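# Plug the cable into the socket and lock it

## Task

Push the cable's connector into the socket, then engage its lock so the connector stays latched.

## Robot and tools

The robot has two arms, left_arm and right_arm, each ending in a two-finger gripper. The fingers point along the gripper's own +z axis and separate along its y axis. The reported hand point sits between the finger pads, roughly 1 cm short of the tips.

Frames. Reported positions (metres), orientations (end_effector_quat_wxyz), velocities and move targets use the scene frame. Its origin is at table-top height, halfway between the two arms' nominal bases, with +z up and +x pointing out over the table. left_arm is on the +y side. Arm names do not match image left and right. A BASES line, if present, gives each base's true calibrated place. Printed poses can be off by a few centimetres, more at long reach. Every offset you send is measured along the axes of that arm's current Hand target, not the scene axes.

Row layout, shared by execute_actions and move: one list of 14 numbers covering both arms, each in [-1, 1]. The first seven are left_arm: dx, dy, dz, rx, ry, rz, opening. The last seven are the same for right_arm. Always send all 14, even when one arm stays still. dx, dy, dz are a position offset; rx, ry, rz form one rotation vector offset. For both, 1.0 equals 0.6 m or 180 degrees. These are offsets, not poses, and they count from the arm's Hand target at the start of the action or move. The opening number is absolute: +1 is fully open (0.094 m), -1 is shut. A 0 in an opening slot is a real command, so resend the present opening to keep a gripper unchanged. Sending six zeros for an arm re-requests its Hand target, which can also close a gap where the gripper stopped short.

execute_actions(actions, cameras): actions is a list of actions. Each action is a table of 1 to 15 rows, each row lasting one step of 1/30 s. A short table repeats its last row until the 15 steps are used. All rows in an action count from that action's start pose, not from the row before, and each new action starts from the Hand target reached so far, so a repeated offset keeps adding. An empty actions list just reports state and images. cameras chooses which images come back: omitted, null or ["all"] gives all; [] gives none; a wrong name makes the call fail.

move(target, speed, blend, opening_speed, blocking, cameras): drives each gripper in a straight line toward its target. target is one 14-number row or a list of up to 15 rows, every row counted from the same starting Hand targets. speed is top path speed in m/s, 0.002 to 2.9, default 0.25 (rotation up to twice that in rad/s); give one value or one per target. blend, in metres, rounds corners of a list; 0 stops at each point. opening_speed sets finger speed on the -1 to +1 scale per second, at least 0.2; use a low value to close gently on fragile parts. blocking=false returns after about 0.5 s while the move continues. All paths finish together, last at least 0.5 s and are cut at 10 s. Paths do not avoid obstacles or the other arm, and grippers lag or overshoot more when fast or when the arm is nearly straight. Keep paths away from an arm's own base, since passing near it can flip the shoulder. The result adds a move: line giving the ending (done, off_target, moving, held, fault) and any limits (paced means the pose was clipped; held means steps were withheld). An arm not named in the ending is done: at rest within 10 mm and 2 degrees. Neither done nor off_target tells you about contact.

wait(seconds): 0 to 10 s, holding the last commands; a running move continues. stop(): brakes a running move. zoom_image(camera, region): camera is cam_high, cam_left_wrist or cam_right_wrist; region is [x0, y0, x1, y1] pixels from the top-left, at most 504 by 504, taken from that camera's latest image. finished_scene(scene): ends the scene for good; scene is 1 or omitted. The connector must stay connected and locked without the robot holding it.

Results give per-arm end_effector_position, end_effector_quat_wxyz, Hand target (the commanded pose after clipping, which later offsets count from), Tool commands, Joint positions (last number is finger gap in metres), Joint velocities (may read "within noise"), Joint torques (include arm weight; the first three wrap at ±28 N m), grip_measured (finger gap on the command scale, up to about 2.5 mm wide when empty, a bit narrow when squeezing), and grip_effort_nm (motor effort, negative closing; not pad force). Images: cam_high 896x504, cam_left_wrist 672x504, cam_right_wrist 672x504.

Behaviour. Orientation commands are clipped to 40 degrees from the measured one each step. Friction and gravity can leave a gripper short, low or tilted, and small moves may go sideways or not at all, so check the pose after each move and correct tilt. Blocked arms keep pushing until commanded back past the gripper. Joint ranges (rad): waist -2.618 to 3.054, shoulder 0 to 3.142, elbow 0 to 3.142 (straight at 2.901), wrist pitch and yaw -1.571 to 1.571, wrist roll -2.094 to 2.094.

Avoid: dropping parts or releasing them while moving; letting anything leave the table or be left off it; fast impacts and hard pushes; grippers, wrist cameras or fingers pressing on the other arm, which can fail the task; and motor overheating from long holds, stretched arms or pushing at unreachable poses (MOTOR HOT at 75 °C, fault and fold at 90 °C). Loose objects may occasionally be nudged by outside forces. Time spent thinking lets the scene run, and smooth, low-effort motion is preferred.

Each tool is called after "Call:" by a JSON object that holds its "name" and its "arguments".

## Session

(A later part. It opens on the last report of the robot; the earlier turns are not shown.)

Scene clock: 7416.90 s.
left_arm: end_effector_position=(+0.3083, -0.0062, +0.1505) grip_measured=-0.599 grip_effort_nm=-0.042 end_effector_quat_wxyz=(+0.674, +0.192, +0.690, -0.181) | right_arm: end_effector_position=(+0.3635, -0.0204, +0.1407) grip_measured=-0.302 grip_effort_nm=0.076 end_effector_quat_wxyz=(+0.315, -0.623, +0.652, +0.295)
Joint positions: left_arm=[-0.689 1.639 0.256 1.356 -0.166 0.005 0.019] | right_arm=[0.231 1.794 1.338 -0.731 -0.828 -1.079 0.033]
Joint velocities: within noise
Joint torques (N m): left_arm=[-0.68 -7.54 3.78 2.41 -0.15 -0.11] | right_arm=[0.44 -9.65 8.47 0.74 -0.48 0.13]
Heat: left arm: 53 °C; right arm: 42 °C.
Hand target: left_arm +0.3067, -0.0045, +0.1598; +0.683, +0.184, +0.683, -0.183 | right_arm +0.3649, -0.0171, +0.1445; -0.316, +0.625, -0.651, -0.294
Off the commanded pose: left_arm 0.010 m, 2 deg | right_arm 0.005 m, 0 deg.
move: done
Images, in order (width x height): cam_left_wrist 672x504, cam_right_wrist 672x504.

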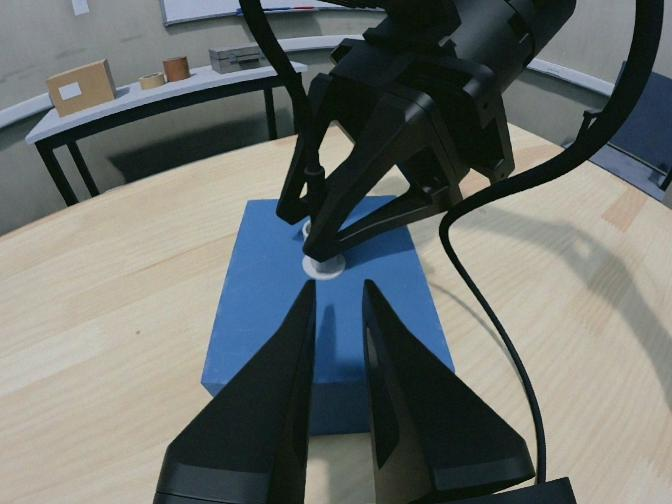

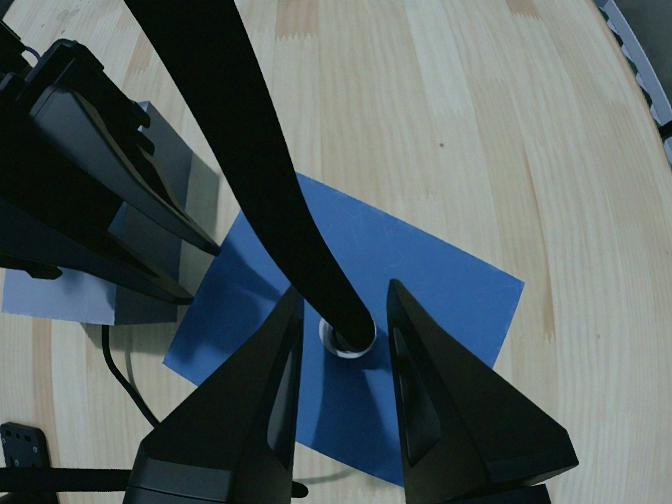

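Call:
{"name": "move", "arguments": {"target": [0,0,0,0,0,0,-0.6,-0.0185,-0.0045,-0.0897,0,0,0,-0.3], "speed": 0.1, "cameras": ["cam_left_wrist","cam_right_wrist"]}}

Call:
{"name": "zoom_image", "arguments": {"camera": "cam_left_wrist", "region": [270, 150, 390, 270]}}

Call:
{"name": "zoom_image", "arguments": {"camera": "cam_right_wrist", "region": [300, 220, 390, 310]}}

Scene clock: 7437.27 s.
left_arm: end_effector_position=(+0.3084, -0.0062, +0.1504) grip_measured=-0.599 grip_effort_nm=-0.037 end_effector_quat_wxyz=(+0.674, +0.192, +0.690, -0.181) | right_arm: end_effector_position=(+0.3599, -0.0530, +0.1660) grip_measured=-0.302 grip_effort_nm=0.076 end_effector_quat_wxyz=(+0.290, -0.617, +0.666, +0.303)
Joint positions: left_arm=[-0.689 1.639 0.256 1.356 -0.166 0.005 0.019] | right_arm=[0.147 1.794 1.467 -1.005 -0.841 -1.195 0.033]
Joint velocities: within noise
Joint torques (N m): left_arm=[-0.65 -7.57 3.75 2.42 -0.14 -0.12] | right_arm=[-0.66 -11.84 10.44 0.51 -0.66 -0.12]
Heat: left arm: 53 °C; right arm: 42 °C.
Hand target: left_arm +0.3067, -0.0045, +0.1598; +0.683, +0.183, +0.683, -0.183 | right_arm +0.3654, -0.0521, +0.1870; -0.315, +0.625, -0.651, -0.294
Off the commanded pose: left_arm 0.010 m, 2 deg | right_arm 0.022 m, 4 deg.
move: off_target (right_arm)
Images, in order (width x height): cam_left_wrist 672x504, cam_right_wrist 672x504.

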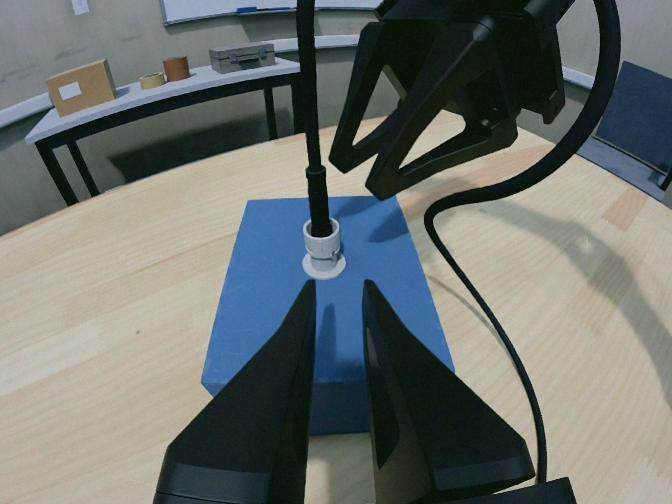

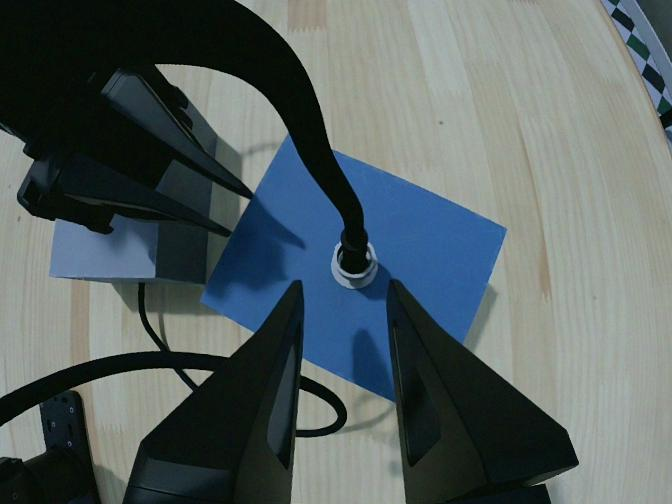

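Scaled by 4.200 from the camera's 672x504 image, which has a finer 960x720 frame.

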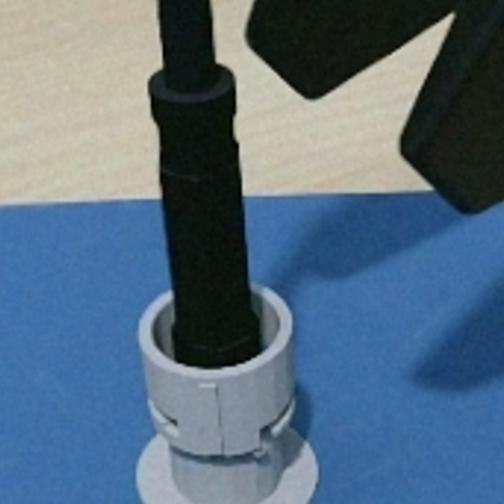

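Scaled by 5.600 from the camera's 672x504 image, which has a finer 960x720 frame.

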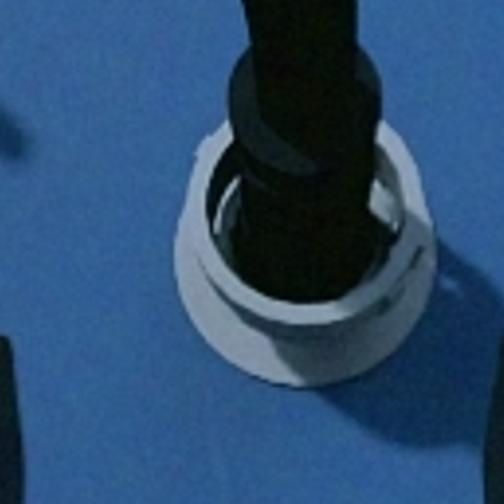

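Call:
{"name": "move", "arguments": {"target": [0,0,0,0,0,0,-0.6,0.0605,-0.0041,-0.0429,-0.0379,-0.0777,-0.0196,-0.3], "speed": 0.12, "cameras": ["cam_right_wrist","cam_left_wrist"]}}

Scene clock: 7469.93 s.
left_arm: end_effector_position=(+0.3084, -0.0062, +0.1503) grip_measured=-0.599 grip_effort_nm=-0.032 end_effector_quat_wxyz=(+0.674, +0.192, +0.690, -0.181) | right_arm: end_effector_position=(+0.3596, -0.0945, +0.1664) grip_measured=-0.302 grip_effort_nm=0.066 end_effector_quat_wxyz=(-0.351, +0.620, -0.578, -0.399)
Joint positions: left_arm=[-0.689 1.639 0.256 1.355 -0.166 0.005 0.019] | right_arm=[-0.04 1.974 1.564 -1.354 -1.112 -1.756 0.033]
Joint velocities: within noise
Joint torques (N m): left_arm=[-0.64 -7.54 3.78 2.42 -0.14 -0.12] | right_arm=[-0.69 -9.92 9.51 -0.34 -0.74 -0.11]
Heat: left arm: 53 °C; right arm: 45 °C.
Hand target: left_arm +0.3067, -0.0045, +0.1598; +0.683, +0.183, +0.683, -0.183 | right_arm +0.3660, -0.0950, +0.1750; -0.364, +0.622, -0.570, -0.396
Off the commanded pose: left_arm 0.010 m, 2 deg | right_arm 0.011 m, 2 deg.
move: off_target (right_arm)
Images, in order (width x height): cam_left_wrist 672x504, cam_right_wrist 672x504.

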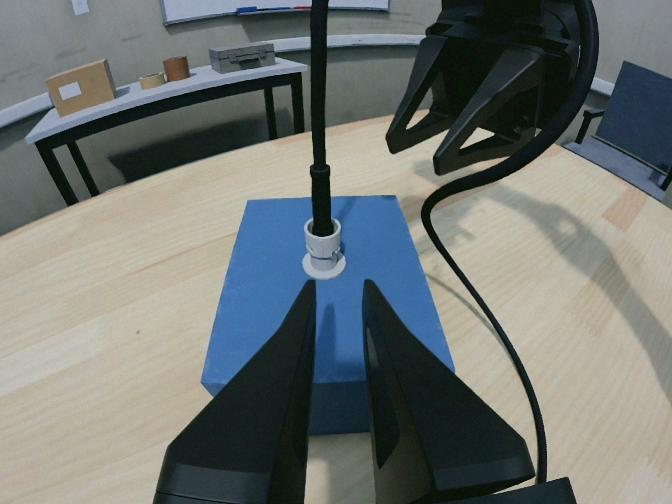

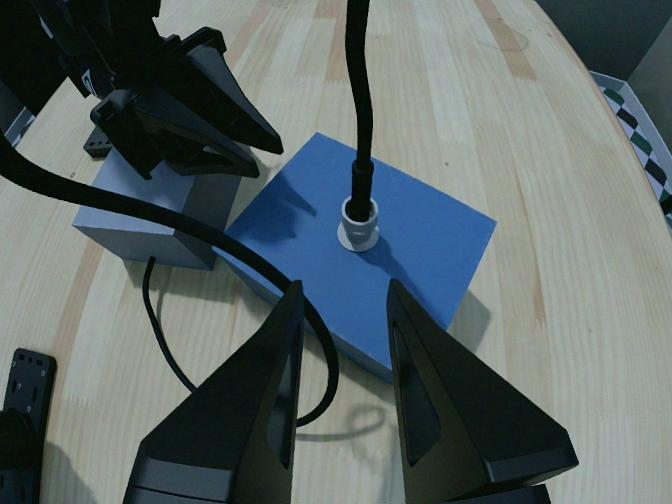

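Call:
{"name": "move", "arguments": {"target": [0.0197,0.0252,0.0413,0.0437,0.1387,0.0097,-0.3,0.0145,0.0208,-0.1297,0.1762,0,0.0822,-0.3], "speed": 0.12, "cameras": ["cam_right_wrist","cam_left_wrist"]}}

Call:
{"name": "zoom_image", "arguments": {"camera": "cam_left_wrist", "region": [296, 170, 386, 290]}}

Scene clock: 7527.67 s.
left_arm: end_effector_position=(+0.3284, -0.0002, +0.1267) grip_measured=-0.301 grip_effort_nm=0.120 end_effector_quat_wxyz=(+0.485, +0.274, +0.813, -0.169) | right_arm: end_effector_position=(+0.3603, -0.1673, +0.1943) grip_measured=-0.302 grip_effort_nm=0.066 end_effector_quat_wxyz=(+0.454, -0.421, +0.733, +0.279)
Joint positions: left_arm=[-0.528 1.398 0.57 0.333 0.107 0.049 0.033] | right_arm=[-0.241 1.445 1.029 -0.596 -1.038 -0.914 0.033]
Joint velocities: within noise
Joint torques (N m): left_arm=[0.65 -7.06 8.47 2.37 0.18 0] | right_arm=[-0.9 -9.35 5.82 1.26 -0.51 0.17]
Heat: left arm: 53 °C; right arm: 43 °C.
Hand target: left_arm +0.3359, -0.0037, +0.1482; +0.508, +0.275, +0.797, -0.175 | right_arm +0.3599, -0.1700, +0.1999; +0.466, -0.421, +0.730, +0.268
Off the commanded pose: left_arm 0.023 m, 3 deg | right_arm 0.006 m, 2 deg.
move: off_target (left_arm)
Images, in order (width x height): cam_left_wrist 672x504, cam_right_wrist 672x504.

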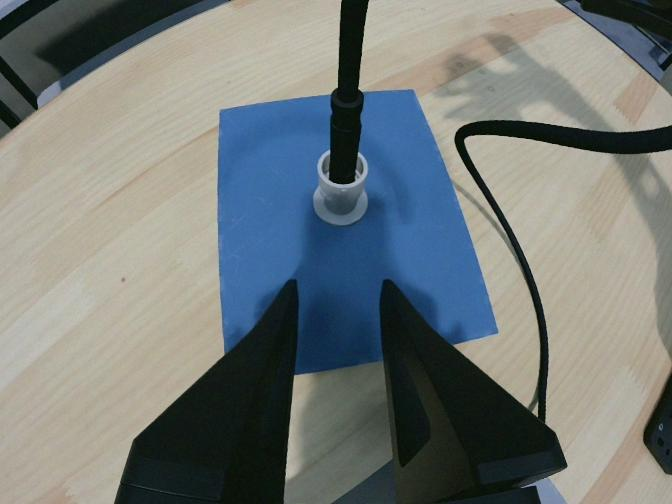

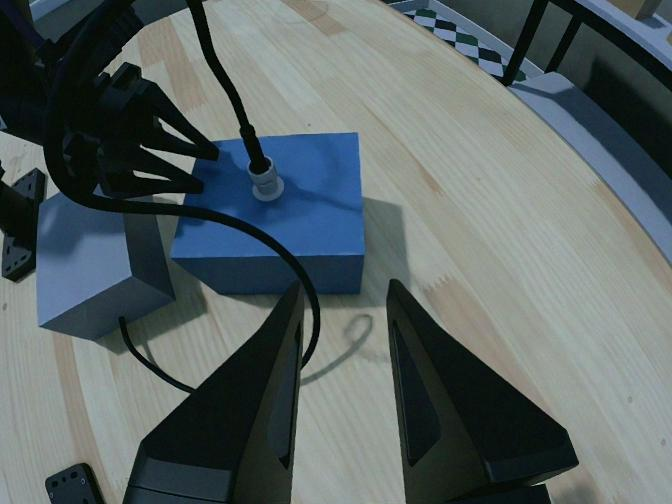

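Scaled by 4.200 from the camera's 672x504 image, which has a finer 960x720 frame.

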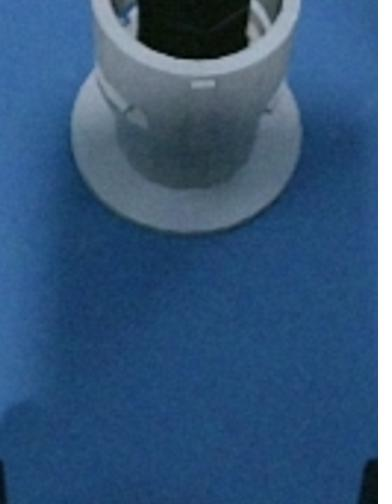

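Call:
{"name": "move", "arguments": {"target": [-0.0159,-0.001,0.0427,0,0,0,-0.3,0,0,0,0,0,0,-0.3], "speed": 0.08, "cameras": ["cam_left_wrist"]}}

Call:
{"name": "zoom_image", "arguments": {"camera": "cam_left_wrist", "region": [280, 180, 400, 300]}}

Scene clock: 7540.23 s.
left_arm: end_effector_position=(+0.3485, -0.0124, +0.1323) grip_measured=-0.301 grip_effort_nm=0.115 end_effector_quat_wxyz=(+0.489, +0.274, +0.810, -0.170) | right_arm: end_effector_position=(+0.3605, -0.1674, +0.1942) grip_measured=-0.302 grip_effort_nm=0.071 end_effector_quat_wxyz=(+0.455, -0.421, +0.734, +0.279)
Joint positions: left_arm=[-0.528 1.482 0.655 0.342 0.108 0.049 0.033] | right_arm=[-0.241 1.445 1.028 -0.594 -1.037 -0.913 0.033]
Joint velocities: within noise
Joint torques (N m): left_arm=[-0.87 -4.79 8.76 2.54 0.01 -0.05] | right_arm=[-0.8 -9.42 5.98 1.26 -0.5 0.16]
Heat: left arm: 54 °C; right arm: 44 °C.
Hand target: left_arm +0.3569, -0.0210, +0.1459; +0.508, +0.275, +0.797, -0.175 | right_arm +0.3599, -0.1700, +0.1999; +0.466, -0.421, +0.730, +0.268
Off the commanded pose: left_arm 0.018 m, 3 deg | right_arm 0.006 m, 2 deg.
move: off_target (left_arm)
Images, in order (width x height): cam_left_wrist 672x504.

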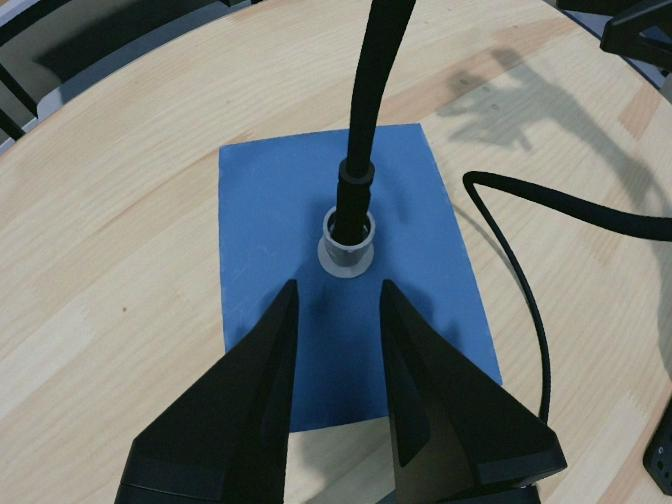

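Scaled by 4.200 from the camera's 672x504 image, which has a finer 960x720 frame.

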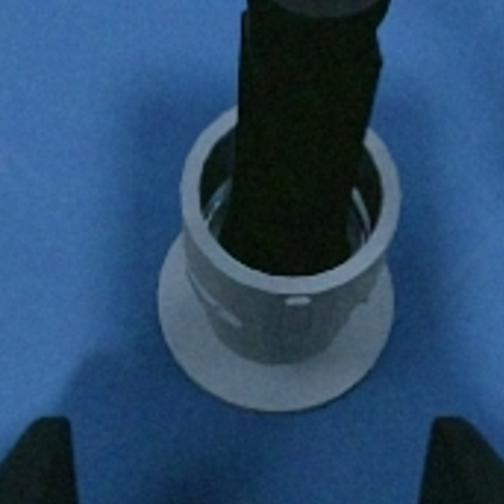

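Call:
{"name": "move", "arguments": {"target": [-0.0097,-0.003,0.0522,0,0,0,-0.3,0,0,0,0,0,0,-0.3], "speed": 0.08, "cameras": ["cam_left_wrist"]}}

Call:
{"name": "zoom_image", "arguments": {"camera": "cam_left_wrist", "region": [280, 220, 400, 340]}}

Scene clock: 7563.57 s.
left_arm: end_effector_position=(+0.3704, -0.0343, +0.1257) grip_measured=-0.301 grip_effort_nm=0.120 end_effector_quat_wxyz=(+0.489, +0.280, +0.807, -0.173) | right_arm: end_effector_position=(+0.3606, -0.1674, +0.1942) grip_measured=-0.302 grip_effort_nm=0.076 end_effector_quat_wxyz=(+0.455, -0.421, +0.734, +0.279)
Joint positions: left_arm=[-0.547 1.617 0.753 0.382 0.103 0.049 0.033] | right_arm=[-0.241 1.445 1.028 -0.594 -1.037 -0.913 0.033]
Joint velocities: within noise
Joint torques (N m): left_arm=[-0.73 -5.71 8.58 2.53 -0.08 -0.13] | right_arm=[-0.96 -9.36 5.91 1.29 -0.51 0.11]
Heat: left arm: 55 °C; right arm: 44 °C.
Hand target: left_arm +0.3801, -0.0415, +0.1380; +0.508, +0.275, +0.797, -0.175 | right_arm +0.3599, -0.1700, +0.1998; +0.466, -0.421, +0.731, +0.268
Off the commanded pose: left_arm 0.017 m, 3 deg | right_arm 0.006 m, 2 deg.
move: off_target (left_arm)
Images, in order (width x height): cam_left_wrist 672x504.

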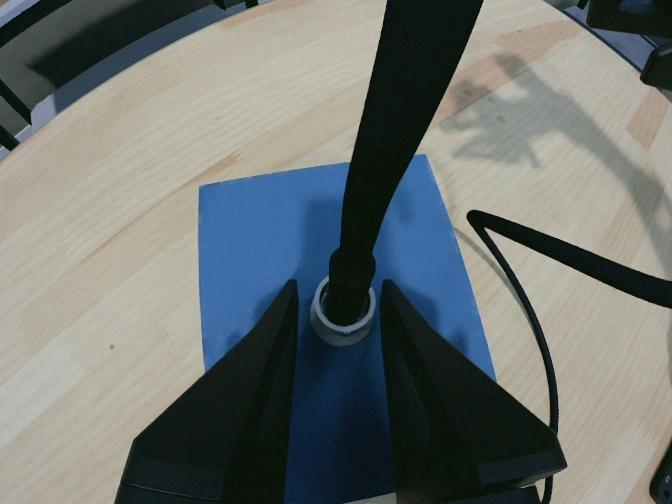

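Scaled by 4.200 from the camera's 672x504 image, which has a finer 960x720 frame.

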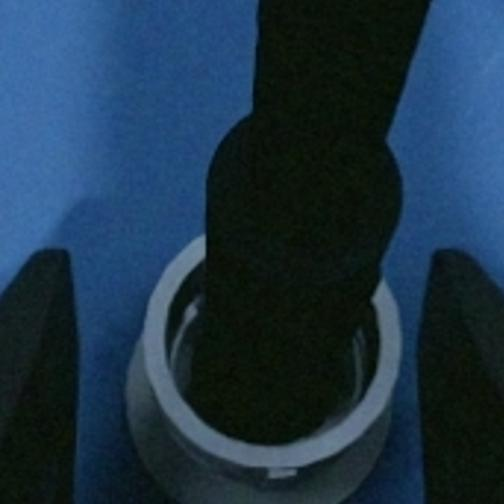

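Call:
{"name": "move", "arguments": {"target": [0,0,0,0,0,0,-0.95,0,0,0,0,0,0,-0.3], "speed": 0.05, "opening_speed": 0.3, "cameras": ["cam_left_wrist","cam_right_wrist"]}}

Call:
{"name": "zoom_image", "arguments": {"camera": "cam_left_wrist", "region": [280, 220, 400, 340]}}

Call:
{"name": "zoom_image", "arguments": {"camera": "cam_right_wrist", "region": [150, 120, 310, 240]}}

Scene clock: 7575.90 s.
left_arm: end_effector_position=(+0.3706, -0.0343, +0.1260) grip_measured=-0.588 grip_effort_nm=-0.994 end_effector_quat_wxyz=(+0.490, +0.280, +0.807, -0.173) | right_arm: end_effector_position=(+0.3606, -0.1674, +0.1942) grip_measured=-0.302 grip_effort_nm=0.071 end_effector_quat_wxyz=(+0.455, -0.421, +0.734, +0.279)
Joint positions: left_arm=[-0.547 1.617 0.753 0.383 0.103 0.049 0.019] | right_arm=[-0.241 1.445 1.028 -0.594 -1.037 -0.913 0.033]
Joint velocities: within noise
Joint torques (N m): left_arm=[-0.76 -5.68 8.64 2.55 -0.07 -0.12] | right_arm=[-0.94 -9.21 5.86 1.27 -0.49 0.14]
Heat: left arm: 56 °C; right arm: 44 °C.
Hand target: left_arm +0.3801, -0.0415, +0.1380; +0.508, +0.275, +0.797, -0.175 | right_arm +0.3598, -0.1700, +0.1998; +0.466, -0.421, +0.731, +0.268
Off the commanded pose: left_arm 0.017 m, 2 deg | right_arm 0.006 m, 2 deg.
move: off_target (left_arm)
Images, in order (width x height): cam_left_wrist 672x504, cam_right_wrist 672x504.

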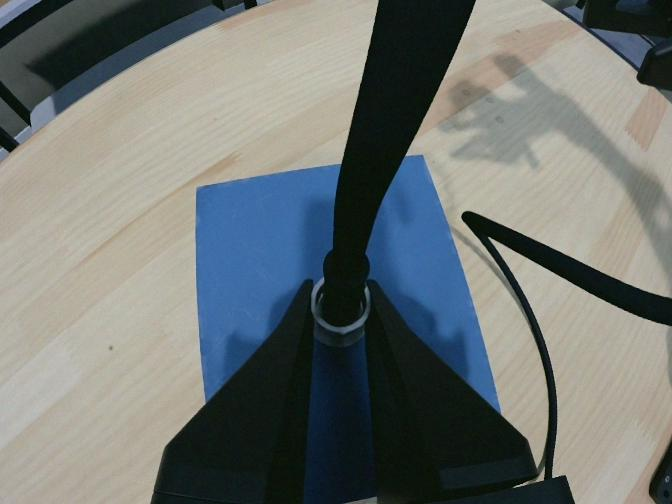

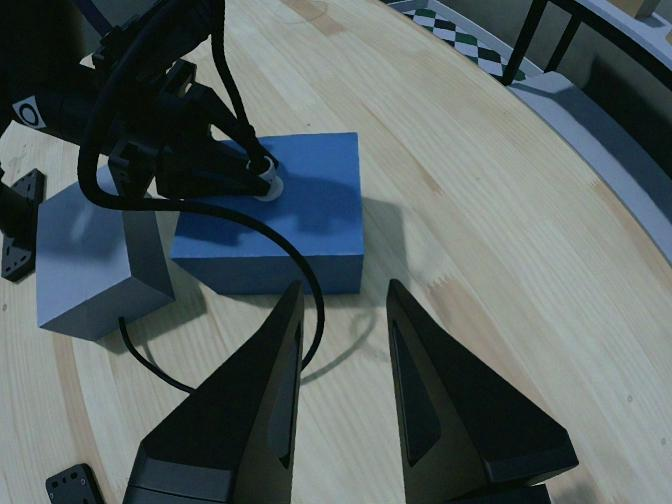

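Scaled by 4.200 from the camera's 672x504 image, which has a finer 960x720 frame.

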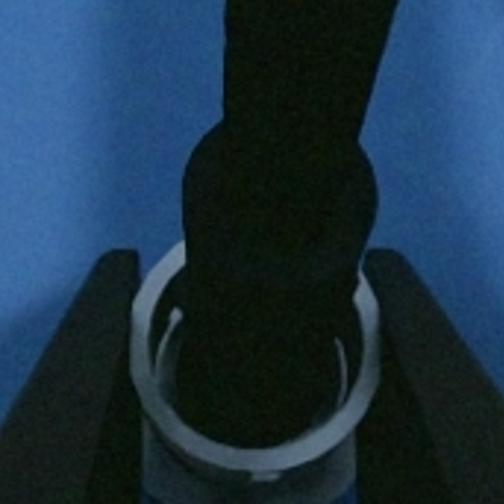

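Scaled by 3.150 from the camera's 672x504 image, which has a finer 960x720 frame.

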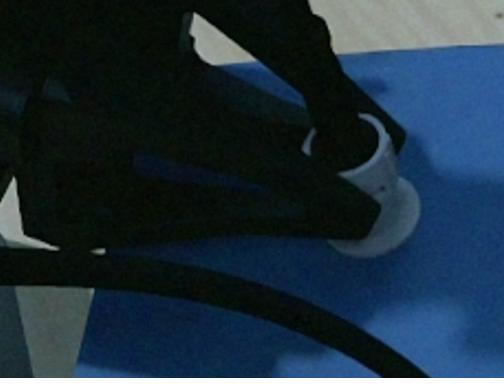

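Call:
{"name": "move", "arguments": {"target": [[0.0151,0,0.007,0,0,0,-0.95,0,0,0,0,0,0,-0.3],[0.0213,-0.005,0.0096,0.0705,0,0.0329,-0.95,0,0,0,0,0,0,-0.3]], "speed": [0.04,0.06], "cameras": ["cam_left_wrist","cam_right_wrist"]}}

Call:
{"name": "zoom_image", "arguments": {"camera": "cam_left_wrist", "region": [280, 220, 400, 340]}}

Call:
{"name": "zoom_image", "arguments": {"camera": "cam_right_wrist", "region": [210, 130, 310, 230]}}

Scene clock: 7595.53 s.
left_arm: end_effector_position=(+0.3697, -0.0358, +0.1240) grip_measured=-0.588 grip_effort_nm=-0.994 end_effector_quat_wxyz=(+0.479, +0.358, +0.766, -0.237) | right_arm: end_effector_position=(+0.3606, -0.1674, +0.1943) grip_measured=-0.302 grip_effort_nm=0.071 end_effector_quat_wxyz=(+0.455, -0.421, +0.734, +0.279)
Joint positions: left_arm=[-0.442 1.661 0.767 0.409 0.399 0.18 0.019] | right_arm=[-0.241 1.445 1.028 -0.594 -1.037 -0.913 0.033]
Joint velocities: within noise
Joint torques (N m): left_arm=[-0.55 -3.52 9.01 2.27 0.19 0.2] | right_arm=[-1.01 -9.28 5.9 1.25 -0.51 0.13]
Heat: left arm: 57 °C; right arm: 43 °C.
Hand target: left_arm +0.3782, -0.0437, +0.1240; +0.483, +0.370, +0.758, -0.235 | right_arm +0.3599, -0.1700, +0.1999; +0.466, -0.421, +0.730, +0.268
Off the commanded pose: left_arm 0.012 m, 2 deg | right_arm 0.006 m, 2 deg.
move: off_target (left_arm)
Images, in order (width x height): cam_left_wrist 672x504, cam_right_wrist 672x504.

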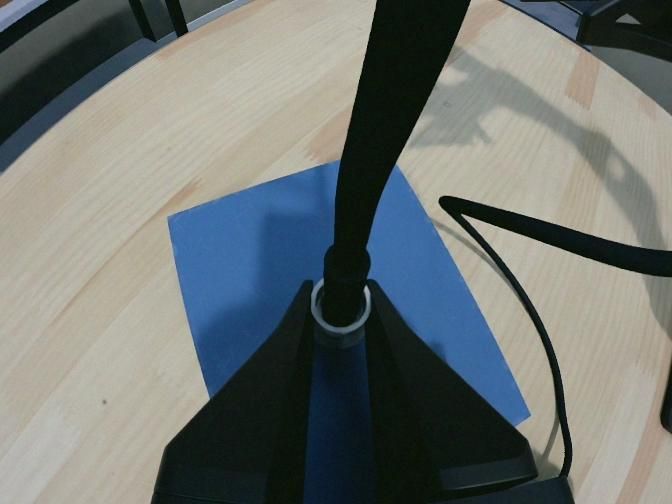

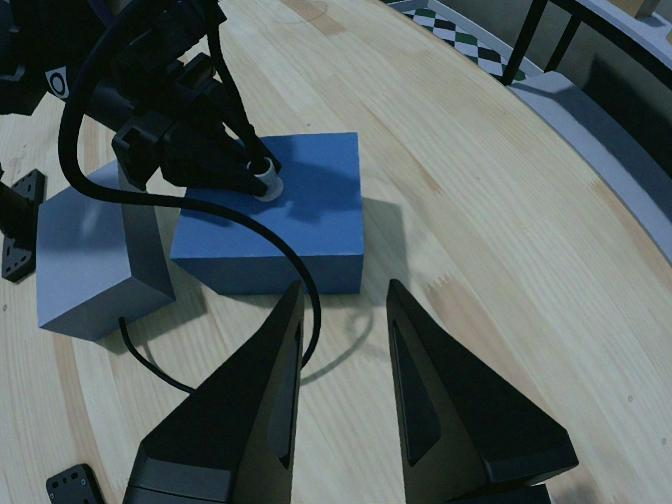

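Scaled by 4.200 from the camera's 672x504 image, which has a finer 960x720 frame.

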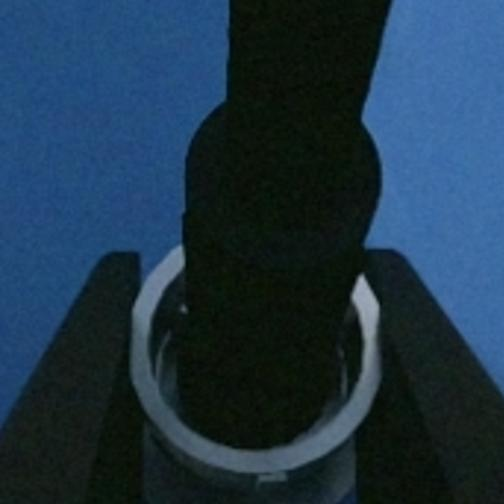

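Scaled by 5.040 from the camera's 672x504 image, which has a finer 960x720 frame.

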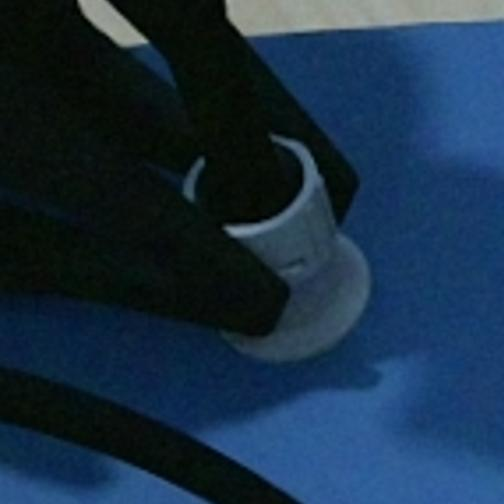

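Call:
{"name": "move", "arguments": {"target": [[0.0075,0.002,0.0035,-0.0403,0,-0.0188,-0.95,0,0,0,0,0,0,-0.3],[0.0121,0,0.0056,0,0,0,-0.95,0,0,0,0,0,0,-0.3]], "speed": [0.05,0.05], "cameras": []}}

Scene clock: 7631.30 s.
left_arm: end_effector_position=(+0.3703, -0.0364, +0.1226) grip_measured=-0.588 grip_effort_nm=-0.994 end_effector_quat_wxyz=(+0.486, +0.361, +0.759, -0.240) | right_arm: end_effector_position=(+0.3606, -0.1674, +0.1943) grip_measured=-0.302 grip_effort_nm=0.076 end_effector_quat_wxyz=(+0.455, -0.421, +0.734, +0.279)
Joint positions: left_arm=[-0.438 1.674 0.753 0.454 0.412 0.183 0.019] | right_arm=[-0.241 1.445 1.028 -0.594 -1.037 -0.912 0.033]
Joint velocities: within noise
Joint torques (N m): left_arm=[-0.95 -2.8 8.81 2.25 0.05 0.14] | right_arm=[-0.95 -9.35 5.82 1.26 -0.5 0.14]
Heat: left arm: 55 °C; right arm: 43 °C.
Hand target: left_arm +0.3781, -0.0437, +0.1161; +0.483, +0.370, +0.758, -0.235 | right_arm +0.3599, -0.1700, +0.1999; +0.466, -0.421, +0.730, +0.268
Off the commanded pose: left_arm 0.013 m, 1 deg | right_arm 0.006 m, 2 deg.
move: off_target (left_arm)
No camera images: "cameras" was empty.

Call:
{"name": "move", "arguments": {"target": [[-0.0302,0,-0.0141,0,0,0,-0.95,0,0,0,0,0,0,-0.3],[-0.0302,0,-0.0141,0,0,0,-0.3,0,0,0,0,0,0,-0.3],[-0.0302,0,-0.0708,0,0,0,-0.3,0,0,0,0,0,0,-0.3]], "speed": [0.05,0.05,0.08], "cameras": ["cam_left_wrist"]}}

Call:
{"name": "zoom_image", "arguments": {"camera": "cam_left_wrist", "region": [290, 170, 410, 290]}}

Scene clock: 7642.63 s.
left_arm: end_effector_position=(+0.3609, -0.0206, +0.1386) grip_measured=-0.301 grip_effort_nm=0.115 end_effector_quat_wxyz=(+0.469, +0.365, +0.769, -0.234) | right_arm: end_effector_position=(+0.3607, -0.1675, +0.1942) grip_measured=-0.302 grip_effort_nm=0.066 end_effector_quat_wxyz=(+0.455, -0.421, +0.734, +0.279)
Joint positions: left_arm=[-0.407 1.569 0.766 0.284 0.431 0.215 0.033] | right_arm=[-0.241 1.445 1.028 -0.594 -1.037 -0.912 0.033]
Joint velocities: within noise
Joint torques (N m): left_arm=[0.46 -9.74 5.81 2.27 0.3 0.04] | right_arm=[-0.87 -9.4 5.89 1.3 -0.52 0.12]
Heat: left arm: 54 °C; right arm: 43 °C.
Hand target: left_arm +0.3591, -0.0194, +0.1504; +0.483, +0.370, +0.758, -0.235 | right_arm +0.3599, -0.1700, +0.1998; +0.466, -0.421, +0.731, +0.268
Off the commanded pose: left_arm 0.012 m, 2 deg | right_arm 0.006 m, 2 deg.
move: off_target (left_arm); target 2's new opening was sent with left_arm's hand 0.017 m and 2 deg from that target
Images, in order (width x height): cam_left_wrist 672x504.

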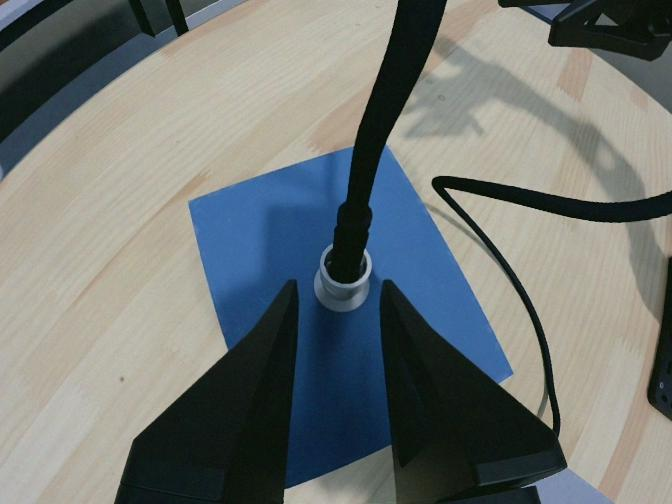

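Scaled by 4.200 from the camera's 672x504 image, which has a finer 960x720 frame.

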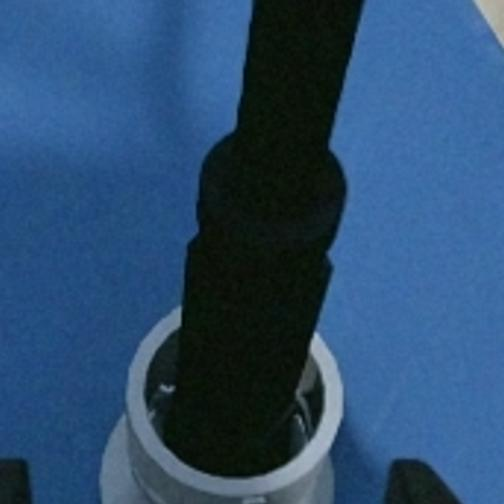

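Call:
{"name": "move", "arguments": {"target": [0.0102,-0.047,-0.0595,-0.1203,-0.1372,-0.0267,-0.5,0,0,0,0,0,0,-0.3], "speed": 0.15, "cameras": ["cam_left_wrist"]}}

Call:
{"name": "zoom_image", "arguments": {"camera": "cam_left_wrist", "region": [290, 200, 370, 280]}}

Scene clock: 7660.37 s.
left_arm: end_effector_position=(+0.3155, -0.0098, +0.1593) grip_measured=-0.499 grip_effort_nm=-0.042 end_effector_quat_wxyz=(+0.679, +0.190, +0.685, -0.183) | right_arm: end_effector_position=(+0.3607, -0.1675, +0.1942) grip_measured=-0.302 grip_effort_nm=0.071 end_effector_quat_wxyz=(+0.455, -0.421, +0.734, +0.279)
Joint positions: left_arm=[-0.68 1.63 0.292 1.327 -0.156 0.005 0.024] | right_arm=[-0.241 1.445 1.028 -0.594 -1.037 -0.912 0.033]
Joint velocities: within noise
Joint torques (N m): left_arm=[-0.69 -4 4.12 2.59 -0.13 -0.11] | right_arm=[-0.92 -9.46 5.83 1.3 -0.54 0.12]
Heat: left arm: 54 °C; right arm: 43 °C.
Hand target: left_arm +0.3153, -0.0092, +0.1599; +0.683, +0.183, +0.683, -0.183 | right_arm +0.3599, -0.1700, +0.1998; +0.466, -0.421, +0.731, +0.268
Off the commanded pose: left_arm 0.001 m, 1 deg | right_arm 0.006 m, 2 deg.
move: done
Images, in order (width x height): cam_left_wrist 672x504.

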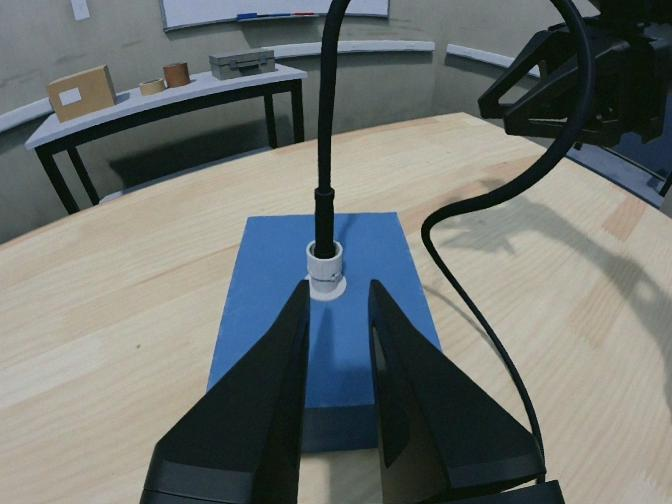

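Scaled by 6.300 from the camera's 672x504 image, which has a finer 960x720 frame.

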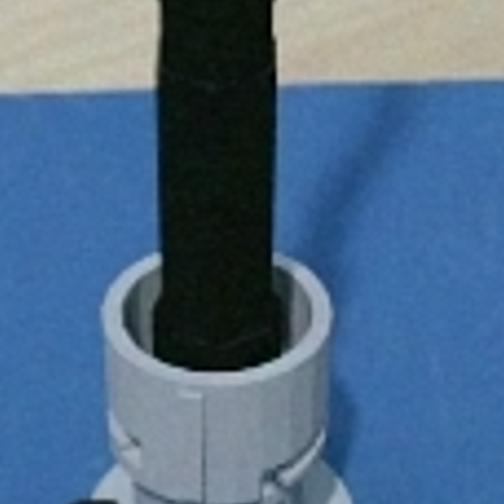

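Call:
{"name": "zoom_image", "arguments": {"camera": "cam_left_wrist", "region": [300, 240, 350, 300]}}

Scaled by 8.400 from the camera's 672x504 image, which has a finer 960x720 frame.

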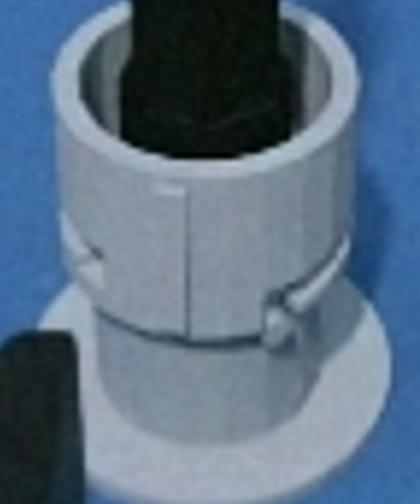

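Call:
{"name": "move", "arguments": {"target": [[0.0198,0.0248,0.025,0.0437,0.1387,0.0097,-0.3,0,0,0,0,0,0,-0.3],[0.0365,0.0073,0.1205,0.0437,0.1387,0.0097,-0.3,0,0,0,0,0,0,-0.3],[0.0365,0.0073,0.1205,0.0437,0.1387,0.0097,-0.95,0,0,0,0,0,0,-0.3],[0.0865,0.0073,0.1205,0.0437,0.1387,0.0097,-0.95,0,0,0,0,0,0,-0.3]], "speed": [0.15,0.1,0.1,0.08], "opening_speed": 0.5, "cameras": ["cam_left_wrist"]}}

Call:
{"name": "zoom_image", "arguments": {"camera": "cam_left_wrist", "region": [280, 220, 400, 340]}}

Scene clock: 7700.33 s.
left_arm: end_effector_position=(+0.3713, -0.0362, +0.1244) grip_measured=-0.587 grip_effort_nm=-0.994 end_effector_quat_wxyz=(+0.514, +0.276, +0.792, -0.182) | right_arm: end_effector_position=(+0.3607, -0.1675, +0.1942) grip_measured=-0.302 grip_effort_nm=0.071 end_effector_quat_wxyz=(+0.455, -0.421, +0.734, +0.279)
Joint positions: left_arm=[-0.548 1.642 0.704 0.517 0.106 0.043 0.019] | right_arm=[-0.241 1.445 1.028 -0.594 -1.037 -0.912 0.033]
Joint velocities: within noise
Joint torques (N m): left_arm=[-0.66 -0.12 7.56 2.63 -0.11 -0.06] | right_arm=[-1.03 -9.28 5.91 1.29 -0.52 0.12]
Heat: left arm: 56 °C; right arm: 43 °C.
Hand target: left_arm +0.3802, -0.0416, +0.1081; +0.508, +0.275, +0.797, -0.175 | right_arm +0.3599, -0.1700, +0.1998; +0.466, -0.421, +0.731, +0.268
Off the commanded pose: left_arm 0.019 m, 1 deg | right_arm 0.006 m, 2 deg.
move: off_target (left_arm); target 3's new opening was sent with left_arm's hand 0.017 m and 2 deg from that target
Images, in order (width x height): cam_left_wrist 672x504.

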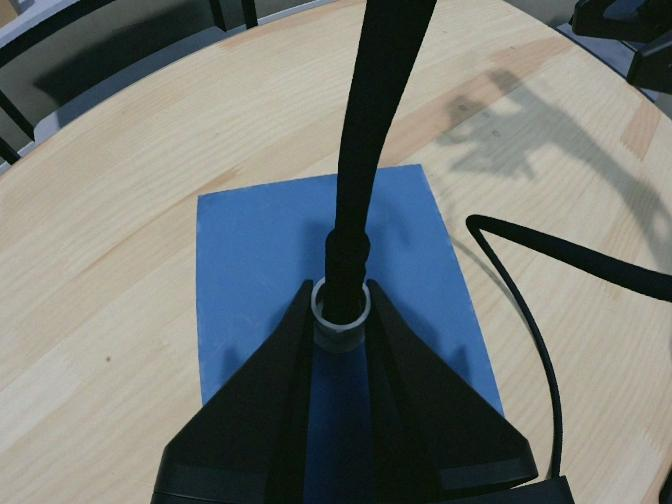

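Scaled by 4.200 from the camera's 672x504 image, which has a finer 960x720 frame.

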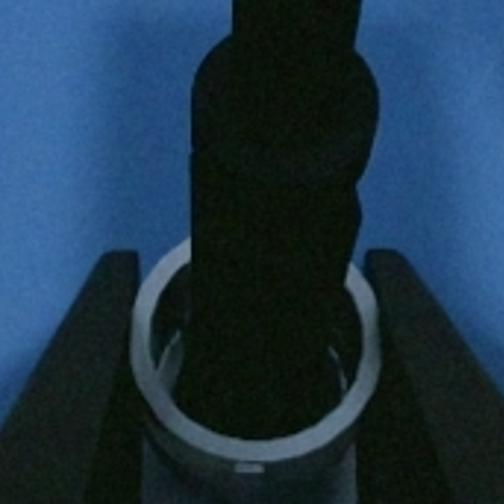

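Call:
{"name": "move", "arguments": {"target": [[0.006,0.0133,0.0028,0,0,0,-0.95,0,0,0,0,0,0,-0.3],[0.006,-0.0133,0.0028,0,0,0,-0.95,0,0,0,0,0,0,-0.3],[0.0004,0,0.0149,0,0,0,-0.95,0,0,0,0,0,0,-0.3],[0.0116,0,-0.0093,0,0,0,-0.95,0,0,0,0,0,0,-0.3],[0.006,0,0.0028,0,0,0,-0.95,0,0,0,0,0,0,-0.3]], "speed": 0.08, "cameras": []}}

Scene clock: 7717.00 s.
left_arm: end_effector_position=(+0.3718, -0.0371, +0.1232) grip_measured=-0.587 grip_effort_nm=-0.984 end_effector_quat_wxyz=(+0.525, +0.276, +0.784, -0.182) | right_arm: end_effector_position=(+0.3607, -0.1675, +0.1942) grip_measured=-0.302 grip_effort_nm=0.066 end_effector_quat_wxyz=(+0.454, -0.421, +0.734, +0.279)
Joint positions: left_arm=[-0.55 1.658 0.685 0.579 0.103 0.046 0.019] | right_arm=[-0.241 1.445 1.028 -0.594 -1.037 -0.912 0.033]
Joint velocities: within noise
Joint torques (N m): left_arm=[-0.36 -0.59 8.42 2.25 -0.08 -0.1] | right_arm=[-0.81 -9.31 5.93 1.28 -0.5 0.12]
Heat: left arm: 58 °C; right arm: 43 °C.
Hand target: left_arm +0.3802, -0.0416, +0.1041; +0.508, +0.275, +0.797, -0.175 | right_arm +0.3599, -0.1700, +0.1998; +0.466, -0.421, +0.731, +0.268
Off the commanded pose: left_arm 0.021 m, 3 deg | right_arm 0.006 m, 2 deg.
move: off_target (left_arm)
No camera images: "cameras" was empty.

Call:
{"name": "move", "arguments": {"target": [0,0,0,0,0.033,0,-0.95,0,0,0,0,0,0,-0.3], "speed": 0.08, "cameras": ["cam_left_wrist"]}}

Call:
{"name": "zoom_image", "arguments": {"camera": "cam_left_wrist", "region": [280, 220, 400, 340]}}

Scene clock: 7728.00 s.
left_arm: end_effector_position=(+0.3720, -0.0372, +0.1217) grip_measured=-0.587 grip_effort_nm=-0.994 end_effector_quat_wxyz=(+0.485, +0.283, +0.810, -0.172) | right_arm: end_effector_position=(+0.3607, -0.1675, +0.1942) grip_measured=-0.302 grip_effort_nm=0.071 end_effector_quat_wxyz=(+0.454, -0.421, +0.734, +0.279)
Joint positions: left_arm=[-0.55 1.636 0.765 0.378 0.103 0.05 0.019] | right_arm=[-0.241 1.445 1.028 -0.594 -1.037 -0.912 0.033]
Joint velocities: within noise
Joint torques (N m): left_arm=[-0.64 -1.02 9.22 2.07 -0.16 -0.06] | right_arm=[-1.03 -9.14 5.9 1.26 -0.49 0.13]
Heat: left arm: 56 °C; right arm: 43 °C.
Hand target: left_arm +0.3802, -0.0415, +0.1041; +0.466, +0.283, +0.822, -0.160 | right_arm +0.3599, -0.1700, +0.1998; +0.466, -0.421, +0.731, +0.268
Off the commanded pose: left_arm 0.020 m, 3 deg | right_arm 0.006 m, 2 deg.
move: off_target (left_arm)
Images, in order (width x height): cam_left_wrist 672x504.

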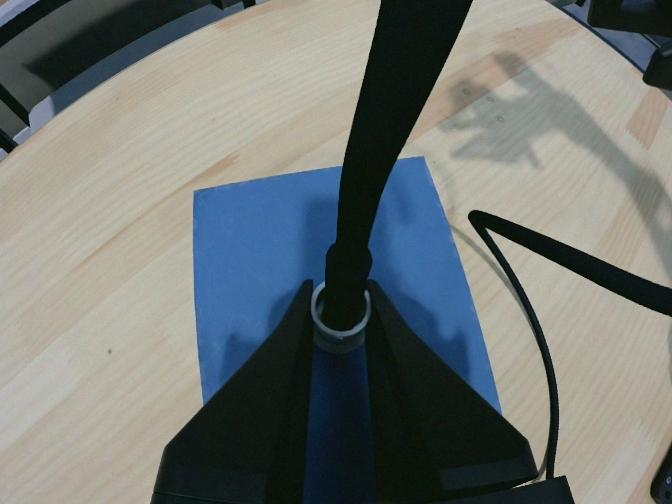

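Scaled by 4.200 from the camera's 672x504 image, which has a finer 960x720 frame.

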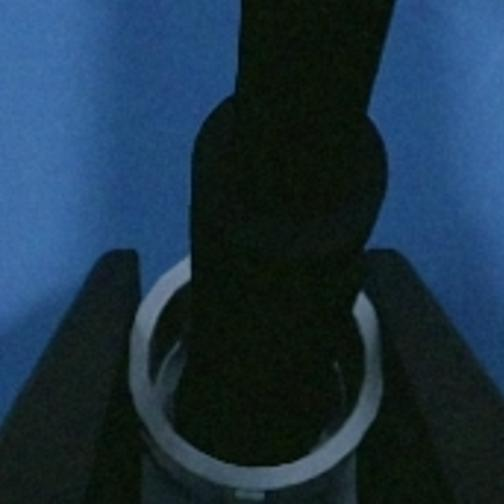

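Call:
{"name": "move", "arguments": {"target": [0.0005,-0.0046,-0.0009,0.0952,-0.0001,0.0568,-0.95,0,0,0,0,0,0,-0.3], "speed": 0.08, "cameras": ["cam_left_wrist","cam_right_wrist"]}}

Call:
{"name": "zoom_image", "arguments": {"camera": "cam_left_wrist", "region": [280, 220, 400, 340]}}

Call:
{"name": "zoom_image", "arguments": {"camera": "cam_right_wrist", "region": [220, 130, 300, 230]}}

Scene clock: 7742.87 s.
left_arm: end_effector_position=(+0.3726, -0.0401, +0.1216) grip_measured=-0.588 grip_effort_nm=-0.999 end_effector_quat_wxyz=(+0.446, +0.413, +0.753, -0.252) | right_arm: end_effector_position=(+0.3607, -0.1675, +0.1942) grip_measured=-0.302 grip_effort_nm=0.071 end_effector_quat_wxyz=(+0.454, -0.421, +0.734, +0.279)
Joint positions: left_arm=[-0.407 1.704 0.872 0.254 0.518 0.302 0.019] | right_arm=[-0.241 1.445 1.028 -0.594 -1.037 -0.912 0.033]
Joint velocities: within noise
Joint torques (N m): left_arm=[-1.02 -2.93 7.97 1.94 -0.02 0.2] | right_arm=[-0.99 -9.28 5.83 1.27 -0.52 0.12]
Heat: left arm: 55 °C; right arm: 43 °C.
Hand target: left_arm +0.3780, -0.0434, +0.1041; +0.431, +0.422, +0.761, -0.239 | right_arm +0.3599, -0.1700, +0.1998; +0.466, -0.421, +0.731, +0.268
Off the commanded pose: left_arm 0.019 m, 3 deg | right_arm 0.006 m, 2 deg.
move: off_target (left_arm)
Images, in order (width x height): cam_left_wrist 672x504, cam_right_wrist 672x504.

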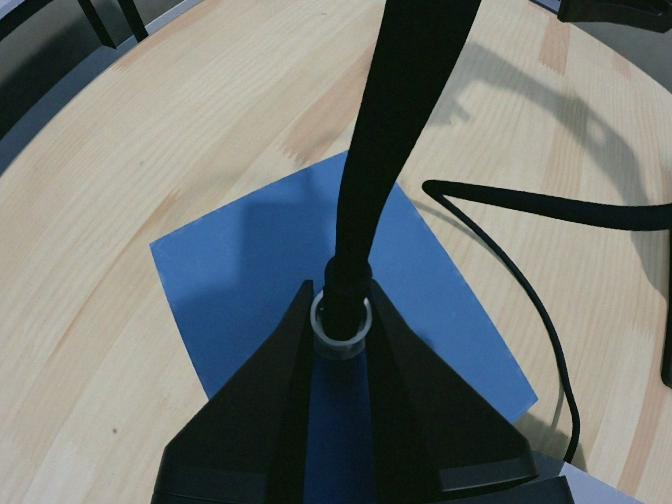

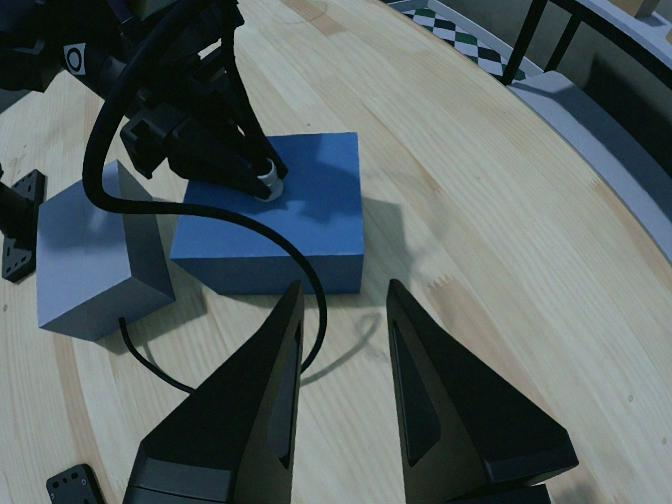

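Scaled by 4.200 from the camera's 672x504 image, which has a finer 960x720 frame.

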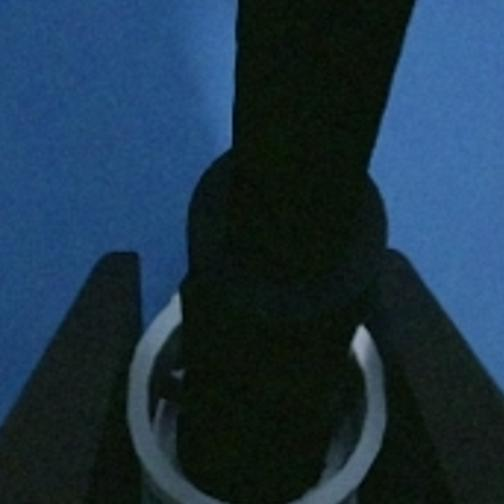

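Scaled by 5.040 from the camera's 672x504 image, which has a finer 960x720 frame.

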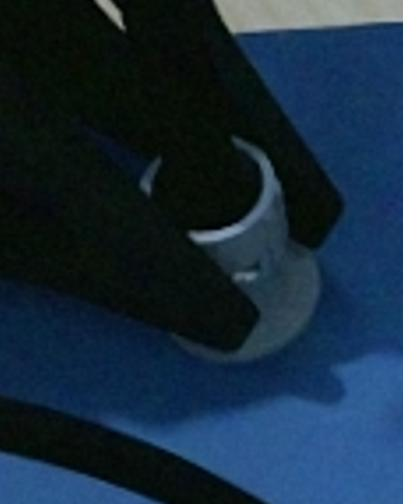

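Call:
{"name": "zoom_image", "arguments": {"camera": "cam_left_wrist", "region": [295, 270, 385, 370]}}

Scaled by 5.040 from the camera's 672x504 image, which has a finer 960x720 frame.

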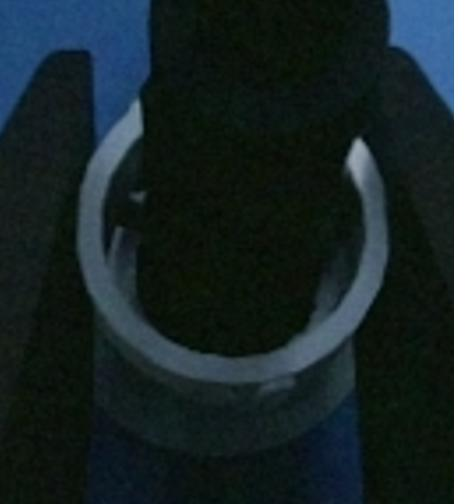

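Call:
{"name": "execute_actions", "arguments": {"actions": [], "cameras": ["cam_left_wrist"]}}

Scene clock: 7776.00 s.
left_arm: end_effector_position=(+0.3727, -0.0400, +0.1216) grip_measured=-0.588 grip_effort_nm=-0.994 end_effector_quat_wxyz=(+0.446, +0.413, +0.753, -0.252) | right_arm: end_effector_position=(+0.3607, -0.1675, +0.1942) grip_measured=-0.302 grip_effort_nm=0.071 end_effector_quat_wxyz=(+0.454, -0.421, +0.734, +0.279)
Joint positions: left_arm=[-0.407 1.704 0.872 0.253 0.519 0.302 0.019] | right_arm=[-0.241 1.445 1.028 -0.594 -1.037 -0.912 0.033]
Joint velocities: within noise
Joint torques (N m): left_arm=[-0.98 -2.88 8.01 1.94 -0.03 0.22] | right_arm=[-0.95 -9.28 5.93 1.29 -0.51 0.12]
Heat: left arm: 51 °C; right arm: 43 °C.
Hand target: left_arm +0.3780, -0.0433, +0.1041; +0.431, +0.421, +0.761, -0.239 | right_arm +0.3599, -0.1700, +0.1998; +0.466, -0.421, +0.731, +0.268
Tool commands: left_gripper/opening=-0.95 right_gripper/opening=-0.3
Off the commanded pose: left_arm 0.019 m, 3 deg | right_arm 0.006 m, 2 deg.
Images, in order (width x height): cam_left_wrist 672x504.

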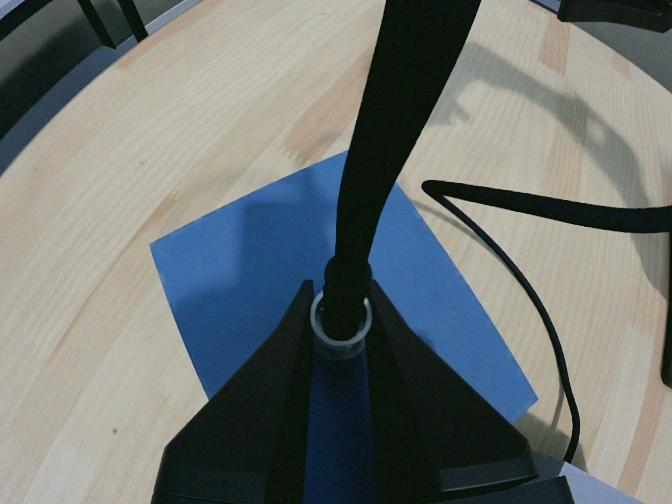

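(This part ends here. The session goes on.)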